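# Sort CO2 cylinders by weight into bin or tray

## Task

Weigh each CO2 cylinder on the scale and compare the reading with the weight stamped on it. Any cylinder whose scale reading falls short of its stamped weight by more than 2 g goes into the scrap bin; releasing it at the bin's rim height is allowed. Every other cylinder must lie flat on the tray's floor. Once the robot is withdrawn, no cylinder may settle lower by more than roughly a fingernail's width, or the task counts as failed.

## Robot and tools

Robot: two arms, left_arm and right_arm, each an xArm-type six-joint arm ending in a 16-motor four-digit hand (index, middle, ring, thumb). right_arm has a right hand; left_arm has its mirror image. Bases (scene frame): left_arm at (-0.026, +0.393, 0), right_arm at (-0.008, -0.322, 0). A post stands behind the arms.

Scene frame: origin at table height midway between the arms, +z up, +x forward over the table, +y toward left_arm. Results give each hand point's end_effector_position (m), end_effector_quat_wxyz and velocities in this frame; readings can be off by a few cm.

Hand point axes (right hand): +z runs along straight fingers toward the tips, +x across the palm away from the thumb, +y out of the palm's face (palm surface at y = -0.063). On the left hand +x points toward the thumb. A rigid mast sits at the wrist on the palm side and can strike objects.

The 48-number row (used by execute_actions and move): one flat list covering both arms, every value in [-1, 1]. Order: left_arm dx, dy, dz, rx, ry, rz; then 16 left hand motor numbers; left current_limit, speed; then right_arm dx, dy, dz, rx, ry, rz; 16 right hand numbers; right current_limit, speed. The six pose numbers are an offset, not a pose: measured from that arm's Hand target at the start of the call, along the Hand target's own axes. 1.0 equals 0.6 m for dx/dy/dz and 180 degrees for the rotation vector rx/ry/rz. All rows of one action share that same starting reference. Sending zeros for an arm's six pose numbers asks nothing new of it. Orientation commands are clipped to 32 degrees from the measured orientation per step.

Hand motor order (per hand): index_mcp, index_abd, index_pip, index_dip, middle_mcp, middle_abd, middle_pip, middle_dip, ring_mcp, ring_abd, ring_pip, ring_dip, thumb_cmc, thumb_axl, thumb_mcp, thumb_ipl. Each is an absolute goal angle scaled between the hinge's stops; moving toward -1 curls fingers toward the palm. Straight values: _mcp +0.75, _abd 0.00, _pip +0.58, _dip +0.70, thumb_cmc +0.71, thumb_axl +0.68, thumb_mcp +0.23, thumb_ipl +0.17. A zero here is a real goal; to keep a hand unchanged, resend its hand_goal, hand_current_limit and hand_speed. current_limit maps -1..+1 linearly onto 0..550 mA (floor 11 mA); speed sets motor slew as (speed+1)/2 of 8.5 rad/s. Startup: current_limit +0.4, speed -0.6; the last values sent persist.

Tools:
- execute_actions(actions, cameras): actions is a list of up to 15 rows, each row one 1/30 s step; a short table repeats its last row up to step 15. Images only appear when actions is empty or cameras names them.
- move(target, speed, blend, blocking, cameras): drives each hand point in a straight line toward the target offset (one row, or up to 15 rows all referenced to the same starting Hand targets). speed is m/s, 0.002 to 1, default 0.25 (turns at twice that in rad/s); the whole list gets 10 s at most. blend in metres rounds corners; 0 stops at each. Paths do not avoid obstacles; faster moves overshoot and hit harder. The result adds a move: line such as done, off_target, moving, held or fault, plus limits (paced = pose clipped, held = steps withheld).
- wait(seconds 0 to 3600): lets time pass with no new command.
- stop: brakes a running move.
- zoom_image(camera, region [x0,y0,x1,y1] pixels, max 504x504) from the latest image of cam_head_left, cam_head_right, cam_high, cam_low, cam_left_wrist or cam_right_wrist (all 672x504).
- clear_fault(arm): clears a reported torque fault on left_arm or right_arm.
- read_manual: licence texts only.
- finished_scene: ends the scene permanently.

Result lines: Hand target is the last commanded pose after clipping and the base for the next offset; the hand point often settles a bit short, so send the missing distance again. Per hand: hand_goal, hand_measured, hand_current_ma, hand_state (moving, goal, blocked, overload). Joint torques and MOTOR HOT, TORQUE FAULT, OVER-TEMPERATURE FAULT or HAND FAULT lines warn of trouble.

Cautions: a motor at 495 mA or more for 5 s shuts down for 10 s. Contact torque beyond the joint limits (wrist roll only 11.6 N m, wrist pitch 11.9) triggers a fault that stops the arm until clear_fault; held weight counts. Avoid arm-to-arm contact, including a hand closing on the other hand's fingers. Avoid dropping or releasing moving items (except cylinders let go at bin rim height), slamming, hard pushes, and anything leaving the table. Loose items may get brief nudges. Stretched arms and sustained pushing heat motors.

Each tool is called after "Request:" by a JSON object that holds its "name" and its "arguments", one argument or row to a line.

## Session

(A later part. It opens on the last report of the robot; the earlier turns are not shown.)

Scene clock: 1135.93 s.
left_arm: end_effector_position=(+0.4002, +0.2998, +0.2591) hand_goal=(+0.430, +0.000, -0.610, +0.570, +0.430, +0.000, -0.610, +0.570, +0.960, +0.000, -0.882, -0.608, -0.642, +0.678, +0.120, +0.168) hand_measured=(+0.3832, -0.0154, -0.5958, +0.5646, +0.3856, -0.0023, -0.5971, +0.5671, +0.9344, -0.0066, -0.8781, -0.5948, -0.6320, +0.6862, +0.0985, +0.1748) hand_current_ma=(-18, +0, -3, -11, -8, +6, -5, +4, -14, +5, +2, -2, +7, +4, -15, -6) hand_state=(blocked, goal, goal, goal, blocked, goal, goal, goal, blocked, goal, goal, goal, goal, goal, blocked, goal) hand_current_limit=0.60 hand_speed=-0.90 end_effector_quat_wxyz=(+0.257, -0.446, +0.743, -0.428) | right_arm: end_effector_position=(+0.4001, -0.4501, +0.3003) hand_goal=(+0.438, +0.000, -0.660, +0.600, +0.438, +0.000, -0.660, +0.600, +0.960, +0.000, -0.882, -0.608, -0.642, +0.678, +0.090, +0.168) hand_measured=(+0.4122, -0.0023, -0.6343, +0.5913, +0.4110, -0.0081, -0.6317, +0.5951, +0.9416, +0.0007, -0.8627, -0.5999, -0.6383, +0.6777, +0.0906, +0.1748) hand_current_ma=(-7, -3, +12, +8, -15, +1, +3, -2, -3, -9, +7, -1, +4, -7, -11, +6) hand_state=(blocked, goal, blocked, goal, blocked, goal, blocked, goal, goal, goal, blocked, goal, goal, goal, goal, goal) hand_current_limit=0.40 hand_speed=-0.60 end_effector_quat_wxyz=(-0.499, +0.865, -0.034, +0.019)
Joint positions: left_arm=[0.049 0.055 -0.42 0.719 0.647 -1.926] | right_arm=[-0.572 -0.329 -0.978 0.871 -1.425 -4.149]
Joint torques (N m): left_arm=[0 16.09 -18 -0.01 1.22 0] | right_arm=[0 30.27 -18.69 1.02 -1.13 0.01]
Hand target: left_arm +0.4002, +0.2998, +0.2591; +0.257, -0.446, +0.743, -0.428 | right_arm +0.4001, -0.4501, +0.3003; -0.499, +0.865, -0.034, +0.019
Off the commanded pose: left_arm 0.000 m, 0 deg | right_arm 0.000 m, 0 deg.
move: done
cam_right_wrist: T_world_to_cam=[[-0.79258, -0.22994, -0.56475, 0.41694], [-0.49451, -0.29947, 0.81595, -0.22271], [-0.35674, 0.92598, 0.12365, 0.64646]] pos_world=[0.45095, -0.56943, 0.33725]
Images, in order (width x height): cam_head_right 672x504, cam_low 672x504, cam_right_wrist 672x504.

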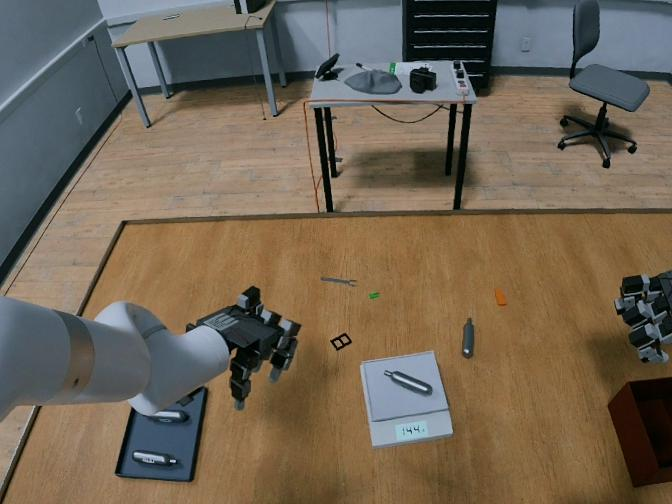

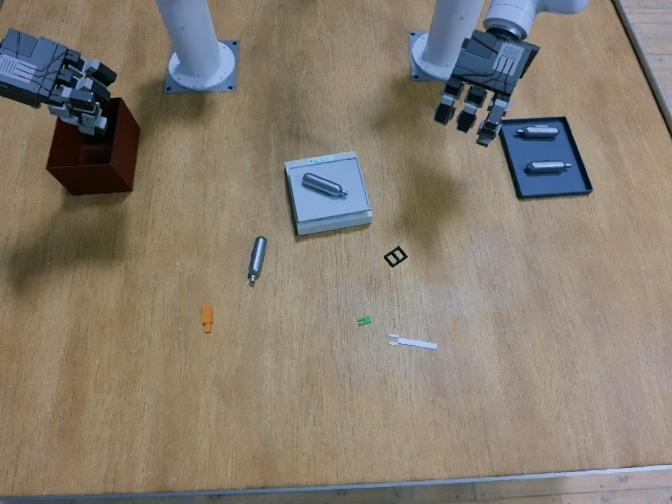

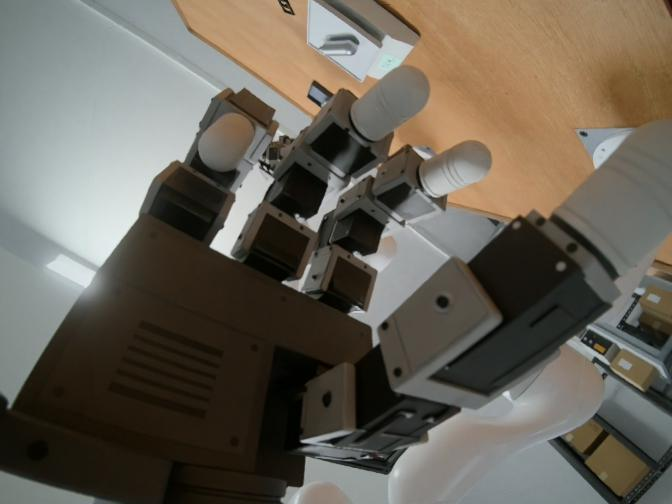

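Request:
{"name": "move", "arguments": {
  "target": [0,0,0,0,0,0,0.43,0,-0.61,0.57,0.43,0,-0.61,0.57,0.96,0,-0.883,-0.609,-0.643,0.678,0.12,0.168,0.6,-0.9,-0.0317,-0.2633,0.7895,0,-0.3248,-0.1875,0.38,0,-0.594,0.559,0.38,0,-0.594,0.559,0.96,0,-0.883,-0.609,-0.643,0.678,0.11,0.168,0.5,-0.8],
  "speed": 0.15,
  "cameras": ["cam_low", "cam_right_wrist"]
}}

Scene clock: 1154.67 s.
left_arm: end_effector_position=(+0.4002, +0.2998, +0.2591) hand_goal=(+0.430, +0.000, -0.610, +0.570, +0.430, +0.000, -0.610, +0.570, +0.960, +0.000, -0.882, -0.608, -0.642, +0.678, +0.120, +0.168) hand_measured=(+0.3832, -0.0140, -0.5958, +0.5646, +0.3856, -0.0023, -0.5971, +0.5671, +0.9344, -0.0066, -0.8781, -0.5961, -0.6333, +0.6862, +0.0985, +0.1748) hand_current_ma=(-19, +4, -4, -6, -13, +0, +0, +1, -9, +2, -9, +0, +10, -2, -10, -8) hand_state=(blocked, goal, goal, goal, blocked, goal, goal, goal, blocked, goal, goal, goal, goal, goal, blocked, goal) hand_current_limit=0.60 hand_speed=-0.90 end_effector_quat_wxyz=(+0.257, -0.446, +0.743, -0.428) | right_arm: end_effector_position=(+0.4194, +0.0391, +0.2000) hand_goal=(+0.380, +0.000, -0.594, +0.560, +0.380, +0.000, -0.594, +0.560, +0.960, +0.000, -0.882, -0.608, -0.642, +0.678, +0.110, +0.168) hand_measured=(+0.3748, -0.0037, -0.5971, +0.5722, +0.3736, -0.0081, -0.5997, +0.5722, +0.9416, +0.0021, -0.8614, -0.5999, -0.6383, +0.6777, +0.0946, +0.1748) hand_current_ma=(+4, -7, -1, +9, +1, -9, -3, -1, +3, -1, +7, -2, +5, -8, -8, +0) hand_state=(goal, goal, goal, goal, goal, goal, goal, goal, goal, goal, blocked, goal, goal, goal, goal, goal) hand_current_limit=0.50 hand_speed=-0.80 end_effector_quat_wxyz=(-0.426, +0.738, +0.452, -0.262)
Joint positions: left_arm=[0.049 0.055 -0.42 0.719 0.647 -1.926] | right_arm=[0.516 -0.792 -1.426 0.805 -1.456 -4.196]
Joint torques (N m): left_arm=[0 16.09 -18 -0.01 1.22 0] | right_arm=[0 44.06 -18.43 0.99 -1.16 1.82]
Hand target: left_arm +0.4002, +0.2998, +0.2591; +0.257, -0.446, +0.743, -0.428 | right_arm +0.4194, +0.0391, +0.2000; -0.426, +0.738, +0.452, -0.262
Off the commanded pose: left_arm 0.000 m, 0 deg | right_arm 0.000 m, 0 deg.
move: done
cam_right_wrist: T_world_to_cam=[[-0.09126, -0.82027, -0.56465, 0.21707], [0.08814, -0.57144, 0.8159, -0.21863], [-0.99192, 0.02469, 0.12445, 0.51422]] pos_world=[0.54915, 0.04043, 0.23695]

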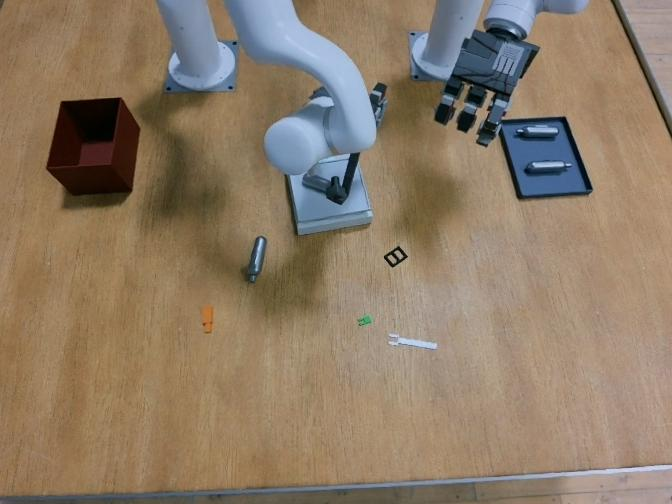

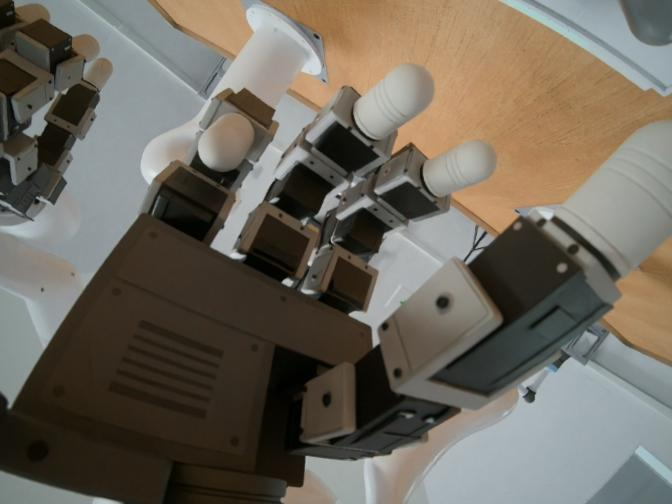

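Request:
{"name": "move", "arguments": {
  "target": [0,0,0,0,0,0,0.43,0,-0.61,0.57,0.43,0,-0.61,0.57,0.96,0,-0.883,-0.609,-0.643,0.678,0.12,0.168,0.6,-0.9,0,0.1010,0.0583,0,0,0,0.38,0,-0.594,0.559,0.38,0,-0.594,0.559,0.96,0,-0.883,-0.609,-0.643,0.678,0.11,0.168,0.5,-0.8],
  "speed": 0.08,
  "cameras": ["cam_right_wrist", "cam_head_right", "cam_high"]
}}

Request:
{"name": "zoom_image", "arguments": {
  "camera": "cam_head_right",
  "region": [330, 320, 480, 440]
}}

Scene clock: 1159.07 s.
left_arm: end_effector_position=(+0.4002, +0.2998, +0.2591) hand_goal=(+0.430, +0.000, -0.610, +0.570, +0.430, +0.000, -0.610, +0.570, +0.960, +0.000, -0.882, -0.608, -0.642, +0.678, +0.120, +0.168) hand_measured=(+0.3832, -0.0154, -0.5971, +0.5646, +0.3856, -0.0023, -0.5971, +0.5671, +0.9332, -0.0066, -0.8781, -0.5948, -0.6320, +0.6851, +0.0985, +0.1748) hand_current_ma=(-16, +5, -12, -11, -13, +9, -3, +9, -15, -1, -8, -6, +16, -2, -13, -6) hand_state=(blocked, goal, goal, goal, blocked, goal, goal, goal, blocked, goal, goal, goal, goal, goal, blocked, goal) hand_current_limit=0.60 hand_speed=-0.90 end_effector_quat_wxyz=(+0.257, -0.446, +0.743, -0.428) | right_arm: end_effector_position=(+0.4194, +0.0391, +0.1301) hand_goal=(+0.380, +0.000, -0.594, +0.560, +0.380, +0.000, -0.594, +0.560, +0.960, +0.000, -0.882, -0.608, -0.642, +0.678, +0.110, +0.168) hand_measured=(+0.3736, -0.0037, -0.5971, +0.5722, +0.3736, -0.0081, -0.5971, +0.5722, +0.9416, +0.0021, -0.8614, -0.5999, -0.6383, +0.6777, +0.0946, +0.1748) hand_current_ma=(+0, +1, +2, +12, +7, -6, -10, +2, -3, -11, +3, -6, +1, -11, -18, -1) hand_state=(goal, goal, goal, goal, goal, goal, goal, goal, goal, goal, blocked, goal, goal, goal, goal, goal) hand_current_limit=0.50 hand_speed=-0.80 end_effector_quat_wxyz=(-0.426, +0.738, +0.452, -0.262)
Joint positions: left_arm=[0.049 0.055 -0.42 0.719 0.647 -1.926] | right_arm=[0.516 -0.903 -1.432 0.817 -1.384 -4.272]
Joint torques (N m): left_arm=[0 16.09 -18 -0.01 1.22 0] | right_arm=[0 45.64 -17.36 0.84 -1.21 0.01]
Hand target: left_arm +0.4002, +0.2998, +0.2591; +0.257, -0.446, +0.743, -0.428 | right_arm +0.4194, +0.0391, +0.1301; -0.426, +0.738, +0.452, -0.262
Off the commanded pose: left_arm 0.000 m, 0 deg | right_arm 0.000 m, 0 deg.
move: done
cam_right_wrist: T_world_to_cam=[[-0.0912, -0.82027, -0.56466, 0.17744], [0.08806, -0.57144, 0.8159, -0.16153], [-0.99193, 0.02469, 0.12435, 0.52296]] pos_world=[0.54915, 0.04033, 0.16695]
Images, in order (width x height): cam_head_right 672x504, cam_high 672x504, cam_right_wrist 672x504.

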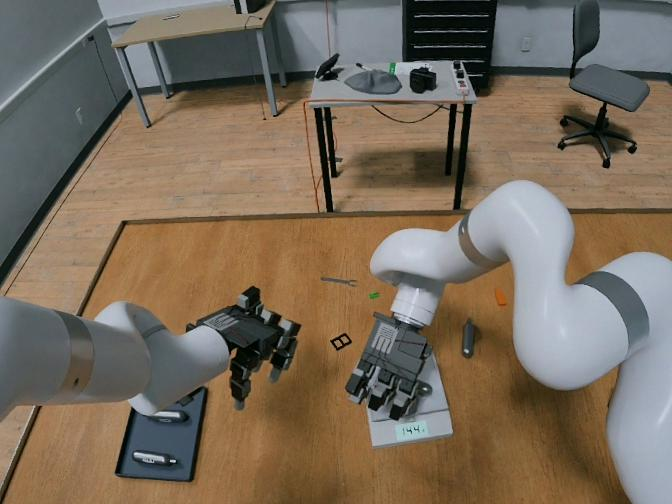

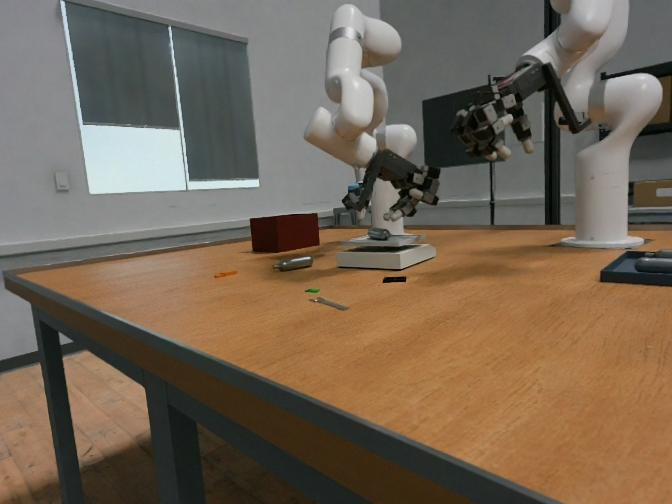

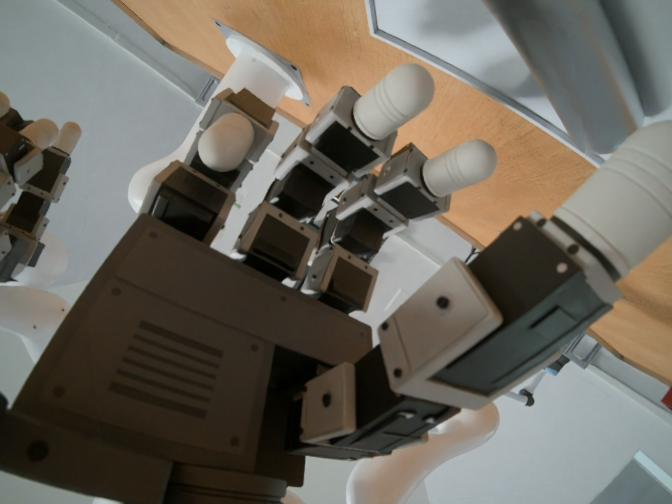

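Scaled by 3.360.

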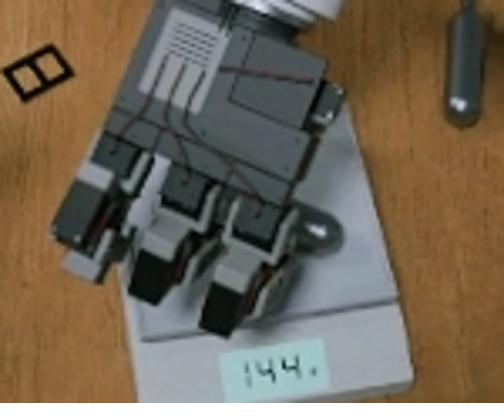

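Request:
{"name": "move", "arguments": {
  "target": [0,0,0,0,0,0,0.43,0,-0.61,0.57,0.43,0,-0.61,0.57,0.96,0,-0.883,-0.609,-0.643,0.678,0.12,0.168,0.6,-0.9,0,0.0577,0.0333,0,0,0,0.38,0,-0.594,0.559,0.38,0,-0.594,0.559,0.96,0,-0.883,-0.609,-0.643,0.678,0.11,0.168,0.5,-0.8],
  "speed": 0.05,
  "cameras": ["cam_right_wrist", "cam_head_right", "cam_high"]
}}

Request:
{"name": "zoom_image", "arguments": {
  "camera": "cam_head_right",
  "region": [330, 320, 480, 440]
}}

Request:
{"name": "zoom_image", "arguments": {
  "camera": "cam_high",
  "region": [320, 130, 480, 280]
}}

Scene clock: 1164.70 s.
left_arm: end_effector_position=(+0.4002, +0.2998, +0.2591) hand_goal=(+0.430, +0.000, -0.610, +0.570, +0.430, +0.000, -0.610, +0.570, +0.960, +0.000, -0.882, -0.608, -0.642, +0.678, +0.120, +0.168) hand_measured=(+0.3832, -0.0154, -0.5971, +0.5646, +0.3844, -0.0023, -0.5958, +0.5671, +0.9344, -0.0066, -0.8768, -0.5948, -0.6320, +0.6862, +0.0985, +0.1748) hand_current_ma=(-27, -4, -7, -7, -9, +7, +4, +5, -13, +6, -4, +1, +14, +5, -18, -9) hand_state=(blocked, goal, goal, goal, blocked, goal, goal, goal, blocked, goal, goal, goal, goal, goal, blocked, goal) hand_current_limit=0.60 hand_speed=-0.90 end_effector_quat_wxyz=(+0.257, -0.446, +0.743, -0.428) | right_arm: end_effector_position=(+0.4194, +0.0390, +0.0901) hand_goal=(+0.380, +0.000, -0.594, +0.560, +0.380, +0.000, -0.594, +0.560, +0.960, +0.000, -0.882, -0.608, -0.642, +0.678, +0.110, +0.168) hand_measured=(+0.3736, -0.0037, -0.5971, +0.5722, +0.3736, -0.0081, -0.5971, +0.5722, +0.9416, +0.0021, -0.8627, -0.5999, -0.6371, +0.6777, +0.0956, +0.1748) hand_current_ma=(+4, -5, +2, +8, -7, -8, -13, -2, -4, -14, +13, +0, +3, -16, -19, -1) hand_state=(goal, goal, goal, goal, goal, goal, goal, goal, goal, goal, blocked, goal, goal, goal, goal, goal) hand_current_limit=0.50 hand_speed=-0.80 end_effector_quat_wxyz=(-0.426, +0.738, +0.452, -0.262)
Joint positions: left_arm=[0.049 0.055 -0.42 0.719 0.647 -1.926] | right_arm=[0.516 -0.972 -1.448 0.825 -1.348 -4.312]
Joint torques (N m): left_arm=[0 16.09 -18 -0.01 1.22 0] | right_arm=[0 46.52 -16.74 0.76 -1.23 -1.95]
Hand target: left_arm +0.4002, +0.2998, +0.2591; +0.257, -0.446, +0.743, -0.428 | right_arm +0.4194, +0.0390, +0.0901; -0.426, +0.738, +0.452, -0.262
Off the commanded pose: left_arm 0.000 m, 0 deg | right_arm 0.000 m, 0 deg.
move: done
cam_right_wrist: T_world_to_cam=[[-0.09126, -0.82027, -0.56465, 0.15488], [0.08814, -0.57145, 0.81589, -0.12894], [-0.99192, 0.02469, 0.12445, 0.52792]] pos_world=[0.54915, 0.04033, 0.12696]
Images, in order (width x height): cam_head_right 672x504, cam_high 672x504, cam_right_wrist 672x504.

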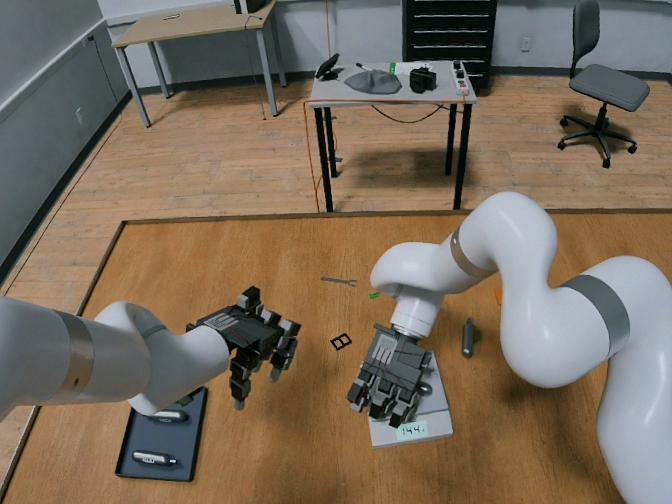

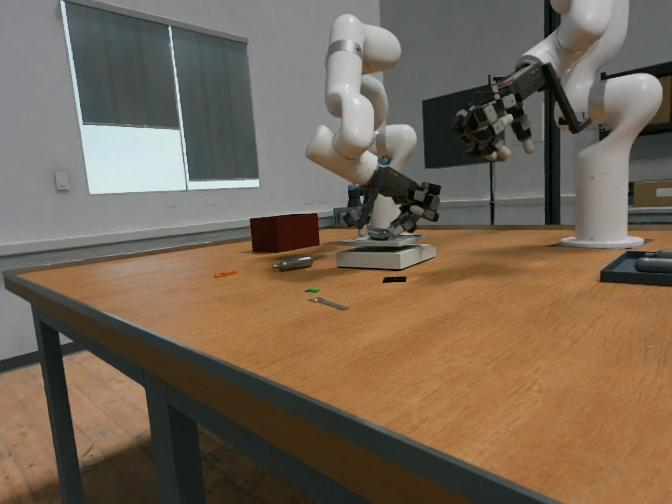

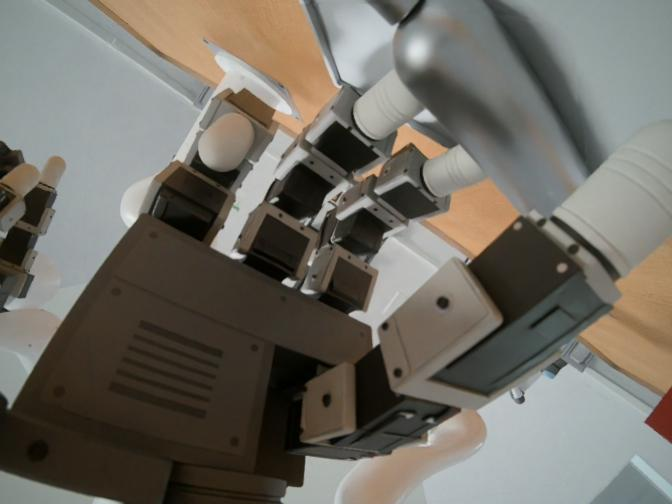

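Scaled by 3.360.

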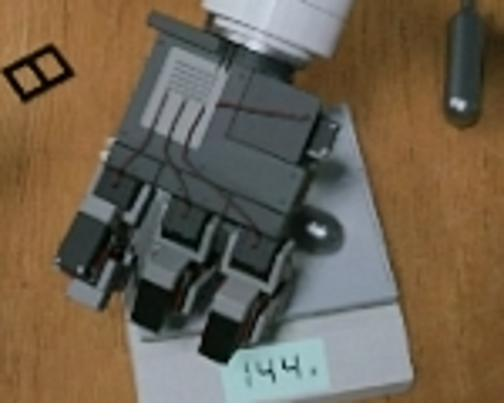

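Scaled by 3.150.

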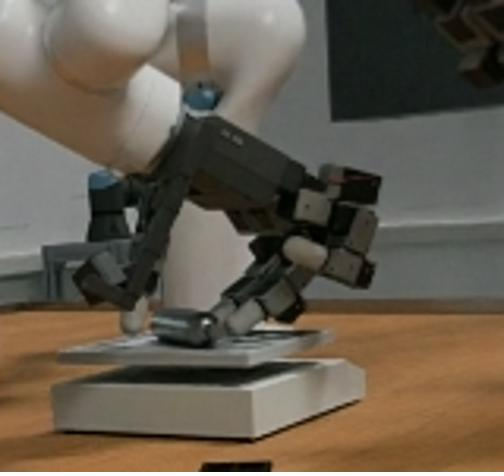

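Request:
{"name": "move", "arguments": {
  "target": [
    [0,0,0,0,0,0,0.43,0,-0.61,0.57,0.43,0,-0.61,0.57,0.96,0,-0.883,-0.609,-0.643,0.678,0.12,0.168,0.6,-0.9,0,0,0,0,0,0,0.36,0,-0.60,0.56,0.36,0,-0.60,0.56,0.96,0,-0.883,-0.609,-0.643,0.678,-0.10,0.168,0.5,-0.88],
    [0,0,0,0,0,0,0.43,0,-0.61,0.57,0.43,0,-0.61,0.57,0.96,0,-0.883,-0.609,-0.643,0.678,0.12,0.168,0.6,-0.9,0,0,0,0,0,0,0.25,0,-0.64,0.54,0.25,0,-0.64,0.54,0.96,0,-0.883,-0.609,-0.643,0.678,-0.3,0.07,0.5,-0.88],
    [0,0,0,0,0,0,0.43,0,-0.61,0.57,0.43,0,-0.61,0.57,0.96,0,-0.883,-0.609,-0.643,0.678,0.12,0.168,0.6,-0.9,0,0,0,0,0,0,0.07,0,-0.71,0.50,0.07,0,-0.71,0.50,0.96,0,-0.883,-0.609,-0.643,0.678,-0.5,0.0,0.6,-0.88]
  ],
  "speed": 0.05,
  "cameras": ["cam_right_wrist", "cam_head_right", "cam_high"]
}}

Request:
{"name": "zoom_image", "arguments": {
  "camera": "cam_high",
  "region": [320, 130, 480, 280]
}}

Scene clock: 1171.53 s.
left_arm: end_effector_position=(+0.4002, +0.2998, +0.2591) hand_goal=(+0.430, +0.000, -0.610, +0.570, +0.430, +0.000, -0.610, +0.570, +0.960, +0.000, -0.882, -0.608, -0.642, +0.678, +0.120, +0.168) hand_measured=(+0.3832, -0.0154, -0.5971, +0.5646, +0.3856, -0.0023, -0.5971, +0.5671, +0.9344, -0.0066, -0.8768, -0.5961, -0.6320, +0.6851, +0.0985, +0.1748) hand_current_ma=(-22, +3, +5, -4, -8, +4, +3, +0, -21, +0, -10, -7, +9, -1, -17, -8) hand_state=(blocked, goal, goal, goal, blocked, goal, goal, goal, blocked, goal, goal, goal, goal, goal, blocked, goal) hand_current_limit=0.60 hand_speed=-0.90 end_effector_quat_wxyz=(+0.257, -0.446, +0.743, -0.428) | right_arm: end_effector_position=(+0.4194, +0.0390, +0.0901) hand_goal=(+0.070, +0.000, -0.710, +0.500, +0.070, +0.000, -0.710, +0.500, +0.960, +0.000, -0.882, -0.608, -0.642, +0.678, -0.500, +0.000) hand_measured=(+0.3374, -0.0052, -0.5958, +0.5595, +0.3290, -0.0110, -0.5945, +0.5607, +0.9416, +0.0007, -0.8627, -0.5999, -0.6333, +0.6809, -0.0885, +0.1729) hand_current_ma=(+205, -4, +63, +26, +201, -7, +58, +20, -1, -8, +8, +0, +1, -7, +357, +152) hand_state=(blocked, goal, blocked, blocked, blocked, goal, blocked, blocked, goal, goal, blocked, goal, goal, goal, moving, blocked) hand_current_limit=0.60 hand_speed=-0.88 end_effector_quat_wxyz=(-0.426, +0.738, +0.452, -0.262)
Joint positions: left_arm=[0.049 0.055 -0.42 0.719 0.647 -1.926] | right_arm=[0.516 -0.972 -1.448 0.825 -1.348 -4.312]
Joint torques (N m): left_arm=[0 16.09 -18 -0.01 1.22 0] | right_arm=[0 46.51 -16.74 0.76 -1.24 0.01]
Hand target: left_arm +0.4002, +0.2998, +0.2591; +0.257, -0.446, +0.743, -0.428 | right_arm +0.4194, +0.0390, +0.0901; -0.426, +0.738, +0.452, -0.262
Off the commanded pose: left_arm 0.000 m, 0 deg | right_arm 0.000 m, 0 deg.
move: done
cam_right_wrist: T_world_to_cam=[[-0.09126, -0.82027, -0.56465, 0.15488], [0.08814, -0.57144, 0.8159, -0.12894], [-0.99192, 0.02469, 0.12445, 0.52792]] pos_world=[0.54915, 0.04033, 0.12696]
Images, in order (width x height): cam_head_right 672x504, cam_high 672x504, cam_right_wrist 672x504.

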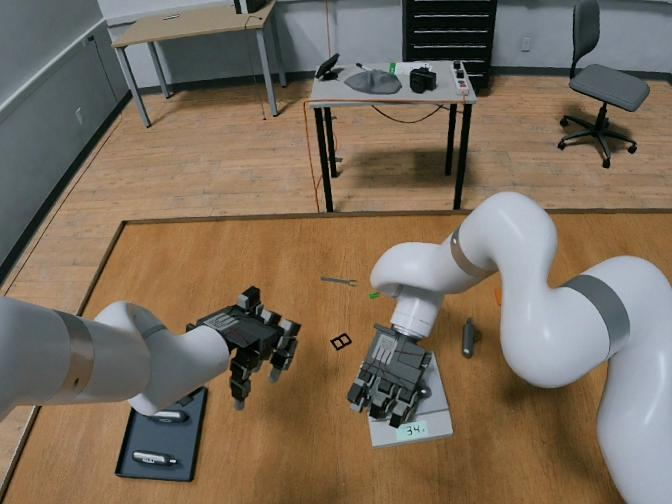

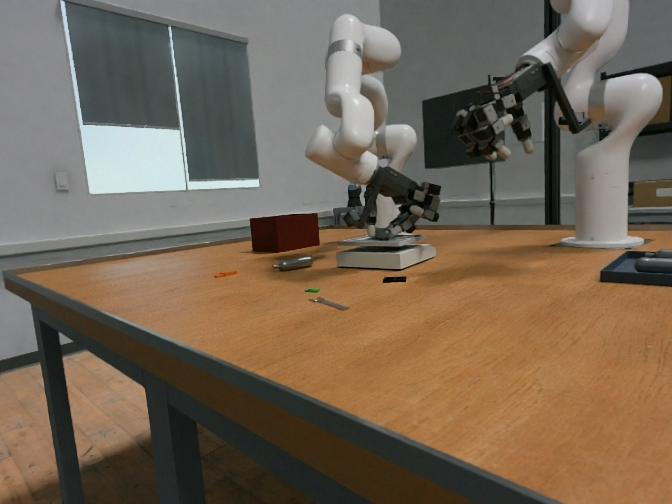

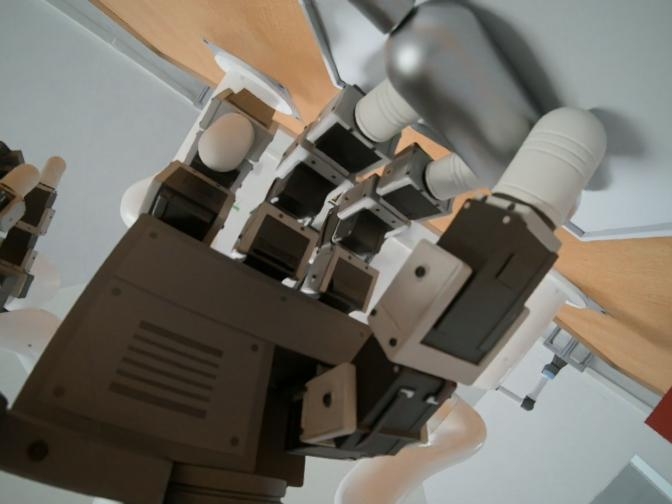

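Scaled by 3.150.

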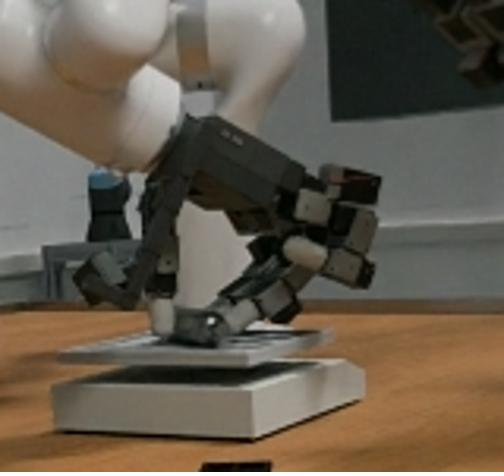

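Request:
{"name": "move", "arguments": {
  "target": [0,0,0,0,0,0,0.43,0,-0.61,0.57,0.43,0,-0.61,0.57,0.96,0,-0.883,-0.609,-0.643,0.678,0.12,0.168,0.6,-0.9,0,-0.0722,-0.0417,0,0,0,0.07,0,-0.71,0.50,0.07,0,-0.71,0.50,0.96,0,-0.883,-0.609,-0.643,0.678,-0.5,0.0,0.6,-0.88],
  "speed": 0.04,
  "cameras": ["cam_right_wrist", "cam_head_right", "cam_high"]
}}

Request:
{"name": "zoom_image", "arguments": {
  "camera": "cam_high",
  "region": [320, 130, 480, 280]
}}

Scene clock: 1179.03 s.
left_arm: end_effector_position=(+0.4002, +0.2998, +0.2591) hand_goal=(+0.430, +0.000, -0.610, +0.570, +0.430, +0.000, -0.610, +0.570, +0.960, +0.000, -0.882, -0.608, -0.642, +0.678, +0.120, +0.168) hand_measured=(+0.3832, -0.0140, -0.5971, +0.5646, +0.3844, -0.0023, -0.5971, +0.5671, +0.9344, -0.0066, -0.8781, -0.5961, -0.6333, +0.6862, +0.0985, +0.1738) hand_current_ma=(-20, +0, -10, -6, -9, +1, +1, +8, -18, -1, -6, -9, +10, +4, -16, -6) hand_state=(blocked, goal, goal, goal, blocked, goal, goal, goal, blocked, goal, goal, goal, goal, goal, blocked, goal) hand_current_limit=0.60 hand_speed=-0.90 end_effector_quat_wxyz=(+0.257, -0.446, +0.743, -0.428) | right_arm: end_effector_position=(+0.4194, +0.0391, +0.1401) hand_goal=(+0.070, +0.000, -0.710, +0.500, +0.070, +0.000, -0.710, +0.500, +0.960, +0.000, -0.882, -0.608, -0.642, +0.678, -0.500, +0.000) hand_measured=(+0.3386, -0.0052, -0.5958, +0.5595, +0.3278, -0.0096, -0.5945, +0.5620, +0.9416, +0.0021, -0.8627, -0.5999, -0.6308, +0.6809, -0.0875, +0.1729) hand_current_ma=(+204, -13, +61, +32, +185, -2, +50, +29, -8, -8, -1, -1, +7, -5, +427, +151) hand_state=(blocked, goal, blocked, blocked, blocked, goal, blocked, blocked, goal, goal, blocked, goal, goal, goal, blocked, blocked) hand_current_limit=0.60 hand_speed=-0.88 end_effector_quat_wxyz=(-0.426, +0.738, +0.452, -0.262)
Joint positions: left_arm=[0.049 0.055 -0.42 0.719 0.647 -1.926] | right_arm=[0.516 -0.886 -1.43 0.815 -1.394 -4.262]
Joint torques (N m): left_arm=[0 16.09 -18 -0.01 1.22 0] | right_arm=[0 45.42 -17.52 0.86 -8.38 0.01]
Hand target: left_arm +0.4002, +0.2998, +0.2591; +0.257, -0.446, +0.743, -0.428 | right_arm +0.4194, +0.0391, +0.1401; -0.426, +0.738, +0.452, -0.262
Off the commanded pose: left_arm 0.000 m, 0 deg | right_arm 0.000 m, 0 deg.
move: done
cam_right_wrist: T_world_to_cam=[[-0.09126, -0.82027, -0.56465, 0.18311], [0.08814, -0.57144, 0.8159, -0.16973], [-0.99192, 0.02469, 0.12445, 0.52169]] pos_world=[0.54915, 0.04033, 0.17696]
Images, in order (width x height): cam_head_right 672x504, cam_high 672x504, cam_right_wrist 672x504.

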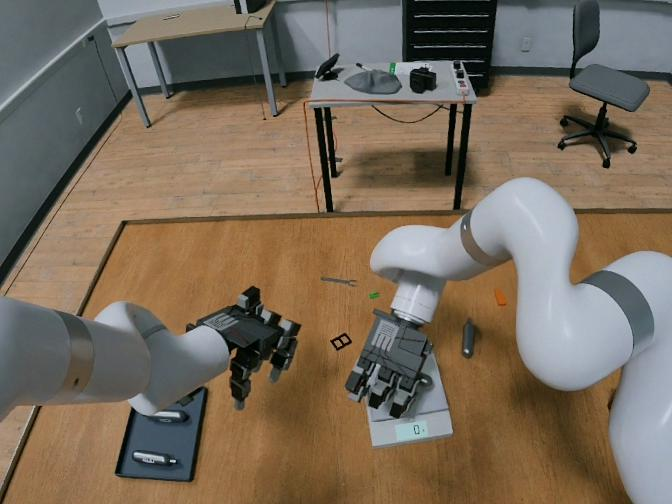

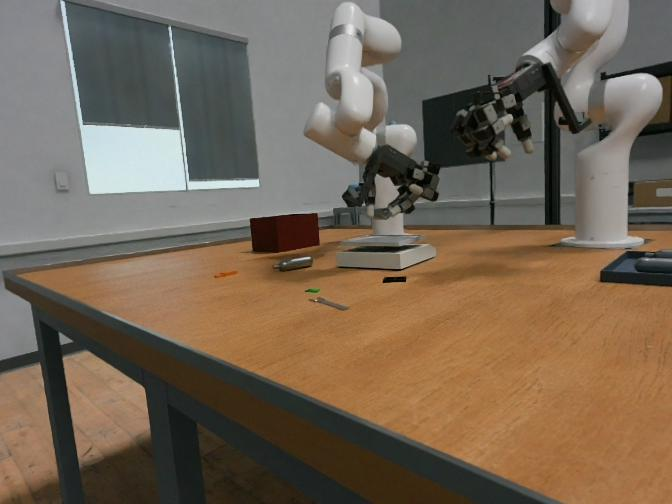

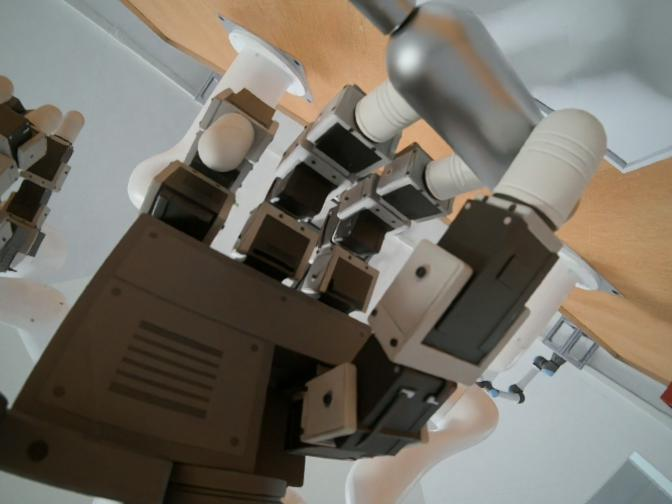

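Scaled by 3.150.

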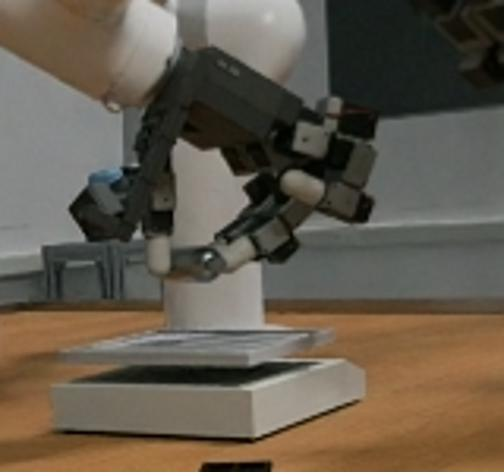

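Request:
{"name": "move", "arguments": {
  "target": [0,0,0,0,0,0,0.43,0,-0.61,0.57,0.43,0,-0.61,0.57,0.96,0,-0.883,-0.609,-0.643,0.678,0.12,0.168,0.6,-0.9,-0.8945,-0.0233,-0.2928,0,0.3031,0.175,0.07,0,-0.71,0.50,0.07,0,-0.71,0.50,0.96,0,-0.883,-0.609,-0.643,0.678,-0.5,0.0,0.6,-0.88],
  "speed": 0.15,
  "cameras": ["cam_right_wrist", "cam_low", "cam_high", "cam_head_right"]
}}

Request:
{"name": "zoom_image", "arguments": {
  "camera": "cam_low",
  "region": [20, 40, 170, 210]
}}

Scene clock: 1196.80 s.
left_arm: end_effector_position=(+0.4002, +0.2998, +0.2591) hand_goal=(+0.430, +0.000, -0.610, +0.570, +0.430, +0.000, -0.610, +0.570, +0.960, +0.000, -0.882, -0.608, -0.642, +0.678, +0.120, +0.168) hand_measured=(+0.3844, -0.0154, -0.5971, +0.5646, +0.3844, -0.0023, -0.5971, +0.5671, +0.9344, -0.0081, -0.8768, -0.5948, -0.6333, +0.6862, +0.0995, +0.1748) hand_current_ma=(-20, -2, -5, -8, -10, +3, +2, +6, -16, -2, -6, -9, +13, +2, -14, -5) hand_state=(blocked, goal, goal, goal, blocked, goal, goal, goal, blocked, goal, goal, goal, goal, goal, blocked, goal) hand_current_limit=0.60 hand_speed=-0.90 end_effector_quat_wxyz=(+0.257, -0.446, +0.743, -0.428) | right_arm: end_effector_position=(+0.3052, -0.5050, +0.2404) hand_goal=(+0.070, +0.000, -0.710, +0.500, +0.070, +0.000, -0.710, +0.500, +0.960, +0.000, -0.882, -0.608, -0.642, +0.678, -0.500, +0.000) hand_measured=(+0.3386, -0.0096, -0.5958, +0.5595, +0.3229, -0.0125, -0.5945, +0.5620, +0.9416, +0.0007, -0.8614, -0.5999, -0.6295, +0.6809, -0.0875, +0.1738) hand_current_ma=(+205, -12, +59, +29, +180, -10, +56, +24, -10, -14, +5, -1, +3, -9, +432, +154) hand_state=(blocked, goal, blocked, blocked, blocked, goal, blocked, blocked, goal, goal, goal, goal, goal, goal, blocked, blocked) hand_current_limit=0.60 hand_speed=-0.88 end_effector_quat_wxyz=(-0.500, +0.866, +0.000, +0.000)
Joint positions: left_arm=[0.049 0.055 -0.42 0.719 0.647 -1.926] | right_arm=[-0.765 -0.363 -0.856 0.674 -1.417 -4.364]
Joint torques (N m): left_arm=[0 16.09 -18 -0.01 1.22 0] | right_arm=[0 29.4 -16.68 0.75 -1.26 0.01]
Hand target: left_arm +0.4002, +0.2998, +0.2591; +0.257, -0.446, +0.743, -0.428 | right_arm +0.3052, -0.5050, +0.2404; -0.500, +0.866, +0.000, +0.000
Off the commanded pose: left_arm 0.000 m, 0 deg | right_arm 0.000 m, 0 deg.
move: done
cam_right_wrist: T_world_to_cam=[[-0.77211, -0.2915, -0.56469, 0.25793], [-0.46936, -0.33747, 0.81597, -0.26408], [-0.42842, 0.89507, 0.12374, 0.67707]] pos_world=[0.36527, -0.61995, 0.27735]
Images, in order (width x height): cam_head_right 672x504, cam_high 672x504, cam_low 672x504, cam_right_wrist 672x504.

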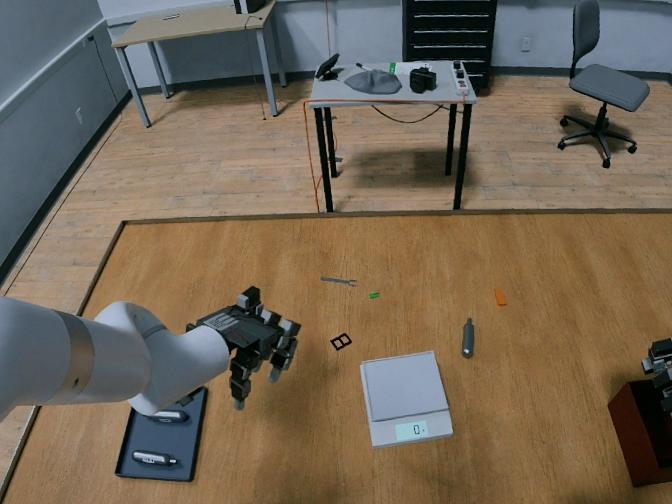

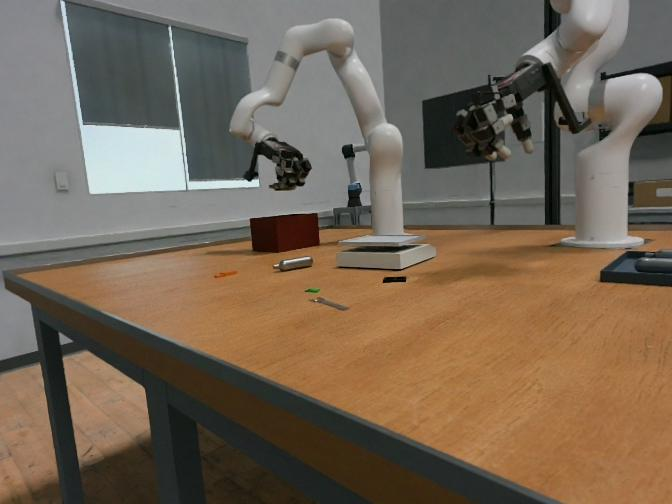

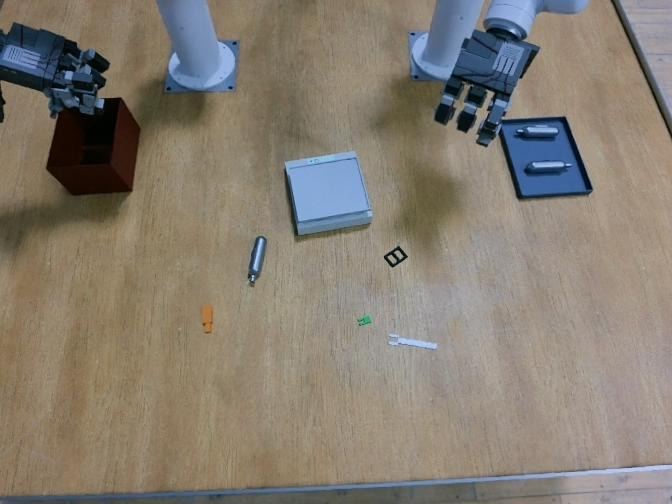

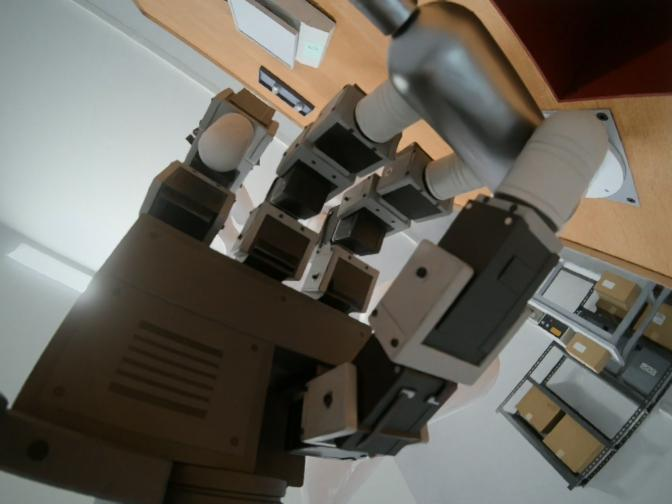

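Scaled by 2.965.

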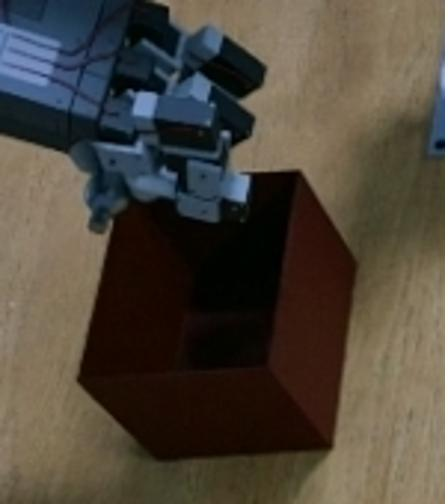

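Request:
{"name": "move", "arguments": {
  "target": [0,0,0,0,0,0,0.43,0,-0.61,0.57,0.43,0,-0.61,0.57,0.96,0,-0.883,-0.609,-0.643,0.678,0.12,0.168,0.6,-0.9,0,0.1717,0.0876,0,0,0,0.07,0,-0.71,0.50,0.07,0,-0.71,0.50,0.96,0,-0.883,-0.609,-0.643,0.678,-0.5,0.0,0.6,-0.88],
  "speed": 0.07,
  "cameras": ["cam_right_wrist", "cam_low", "cam_high", "cam_head_right"]
}}

Request:
{"name": "zoom_image", "arguments": {
  "camera": "cam_low",
  "region": [20, 40, 170, 210]
}}

Request:
{"name": "zoom_image", "arguments": {
  "camera": "cam_high",
  "region": [220, 140, 370, 270]
}}

Scene clock: 1210.00 s.
left_arm: end_effector_position=(+0.4002, +0.2998, +0.2591) hand_goal=(+0.430, +0.000, -0.610, +0.570, +0.430, +0.000, -0.610, +0.570, +0.960, +0.000, -0.882, -0.608, -0.642, +0.678, +0.120, +0.168) hand_measured=(+0.3832, -0.0154, -0.5958, +0.5646, +0.3844, -0.0023, -0.5971, +0.5671, +0.9344, -0.0066, -0.8781, -0.5961, -0.6320, +0.6851, +0.0985, +0.1748) hand_current_ma=(-23, +0, -7, -5, -13, +3, +3, +0, -16, -1, -7, -1, +10, -2, -8, -3) hand_state=(blocked, goal, goal, goal, blocked, goal, goal, goal, blocked, goal, goal, goal, goal, goal, blocked, goal) hand_current_limit=0.60 hand_speed=-0.90 end_effector_quat_wxyz=(+0.257, -0.446, +0.743, -0.428) | right_arm: end_effector_position=(+0.3052, -0.5111, +0.1249) hand_goal=(+0.070, +0.000, -0.710, +0.500, +0.070, +0.000, -0.710, +0.500, +0.960, +0.000, -0.882, -0.608, -0.642, +0.678, -0.500, +0.000) hand_measured=(+0.3374, +0.0051, -0.6009, +0.5595, +0.3229, -0.0081, -0.5932, +0.5620, +0.9416, +0.0021, -0.8627, -0.5999, -0.6308, +0.6788, -0.0865, +0.1738) hand_current_ma=(+204, -7, +58, +32, +187, -6, +58, +17, +1, -7, +0, -9, +4, -4, +432, +158) hand_state=(blocked, goal, blocked, blocked, blocked, goal, blocked, blocked, goal, goal, goal, goal, goal, goal, blocked, blocked) hand_current_limit=0.60 hand_speed=-0.88 end_effector_quat_wxyz=(-0.500, +0.866, +0.000, +0.000)
Joint positions: left_arm=[0.049 0.055 -0.42 0.719 0.647 -1.926] | right_arm=[-0.774 -0.612 -0.866 0.704 -1.235 -4.523]
Joint torques (N m): left_arm=[0 16.09 -18 -0.01 1.22 0] | right_arm=[0 34.03 -13.39 0.39 -1.32 -2.2]
Hand target: left_arm +0.4002, +0.2998, +0.2591; +0.257, -0.446, +0.743, -0.428 | right_arm +0.3052, -0.5111, +0.1249; -0.500, +0.866, +0.000, +0.000
Off the commanded pose: left_arm 0.000 m, 0 deg | right_arm 0.000 m, 0 deg.
move: done
cam_right_wrist: T_world_to_cam=[[-0.77212, -0.29151, -0.56466, 0.19093], [-0.46934, -0.33746, 0.81599, -0.1719], [-0.42842, 0.89507, 0.12374, 0.69682]] pos_world=[0.36527, -0.62605, 0.16185]
Images, in order (width x height): cam_head_right 672x504, cam_high 672x504, cam_low 672x504, cam_right_wrist 672x504.

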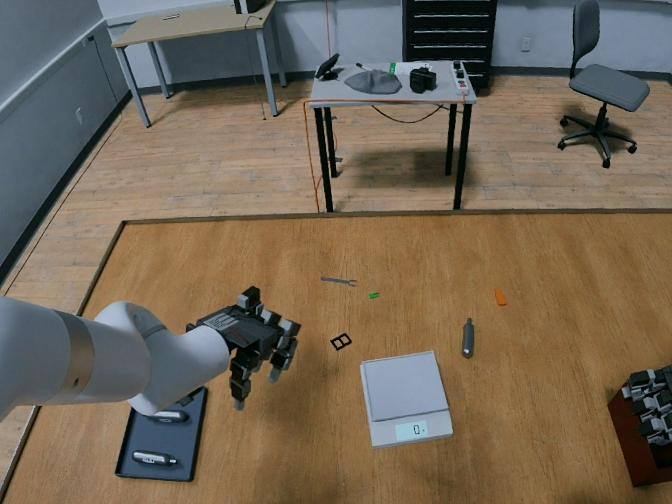

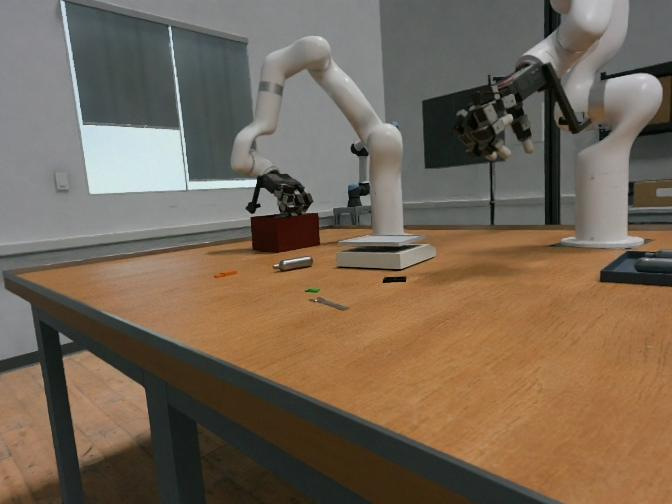

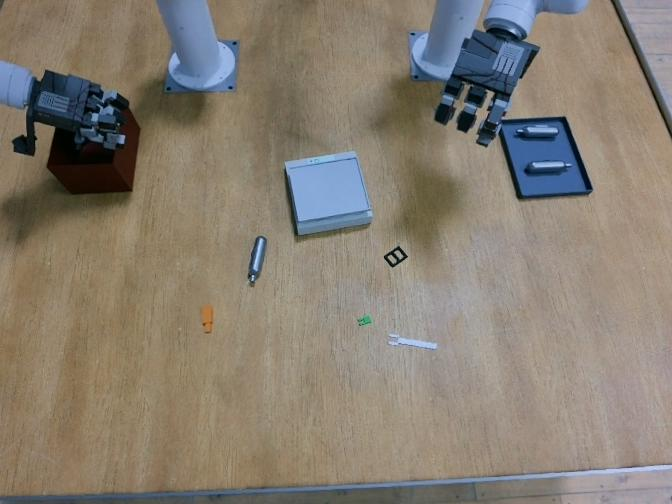

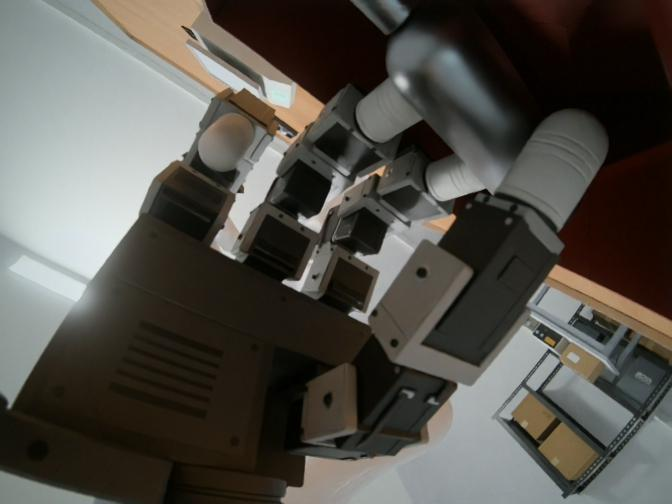

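Scaled by 2.965.

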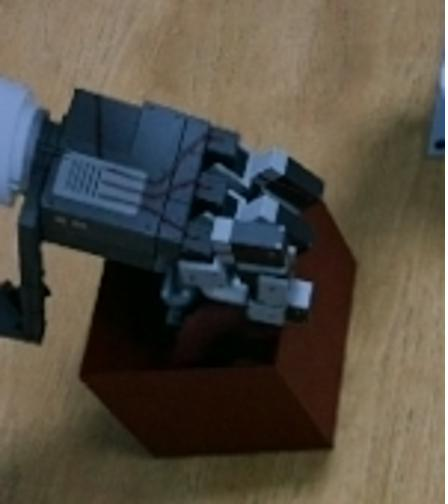

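Scaled by 3.360.

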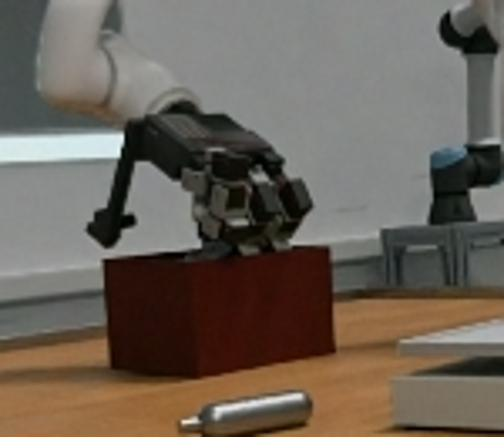

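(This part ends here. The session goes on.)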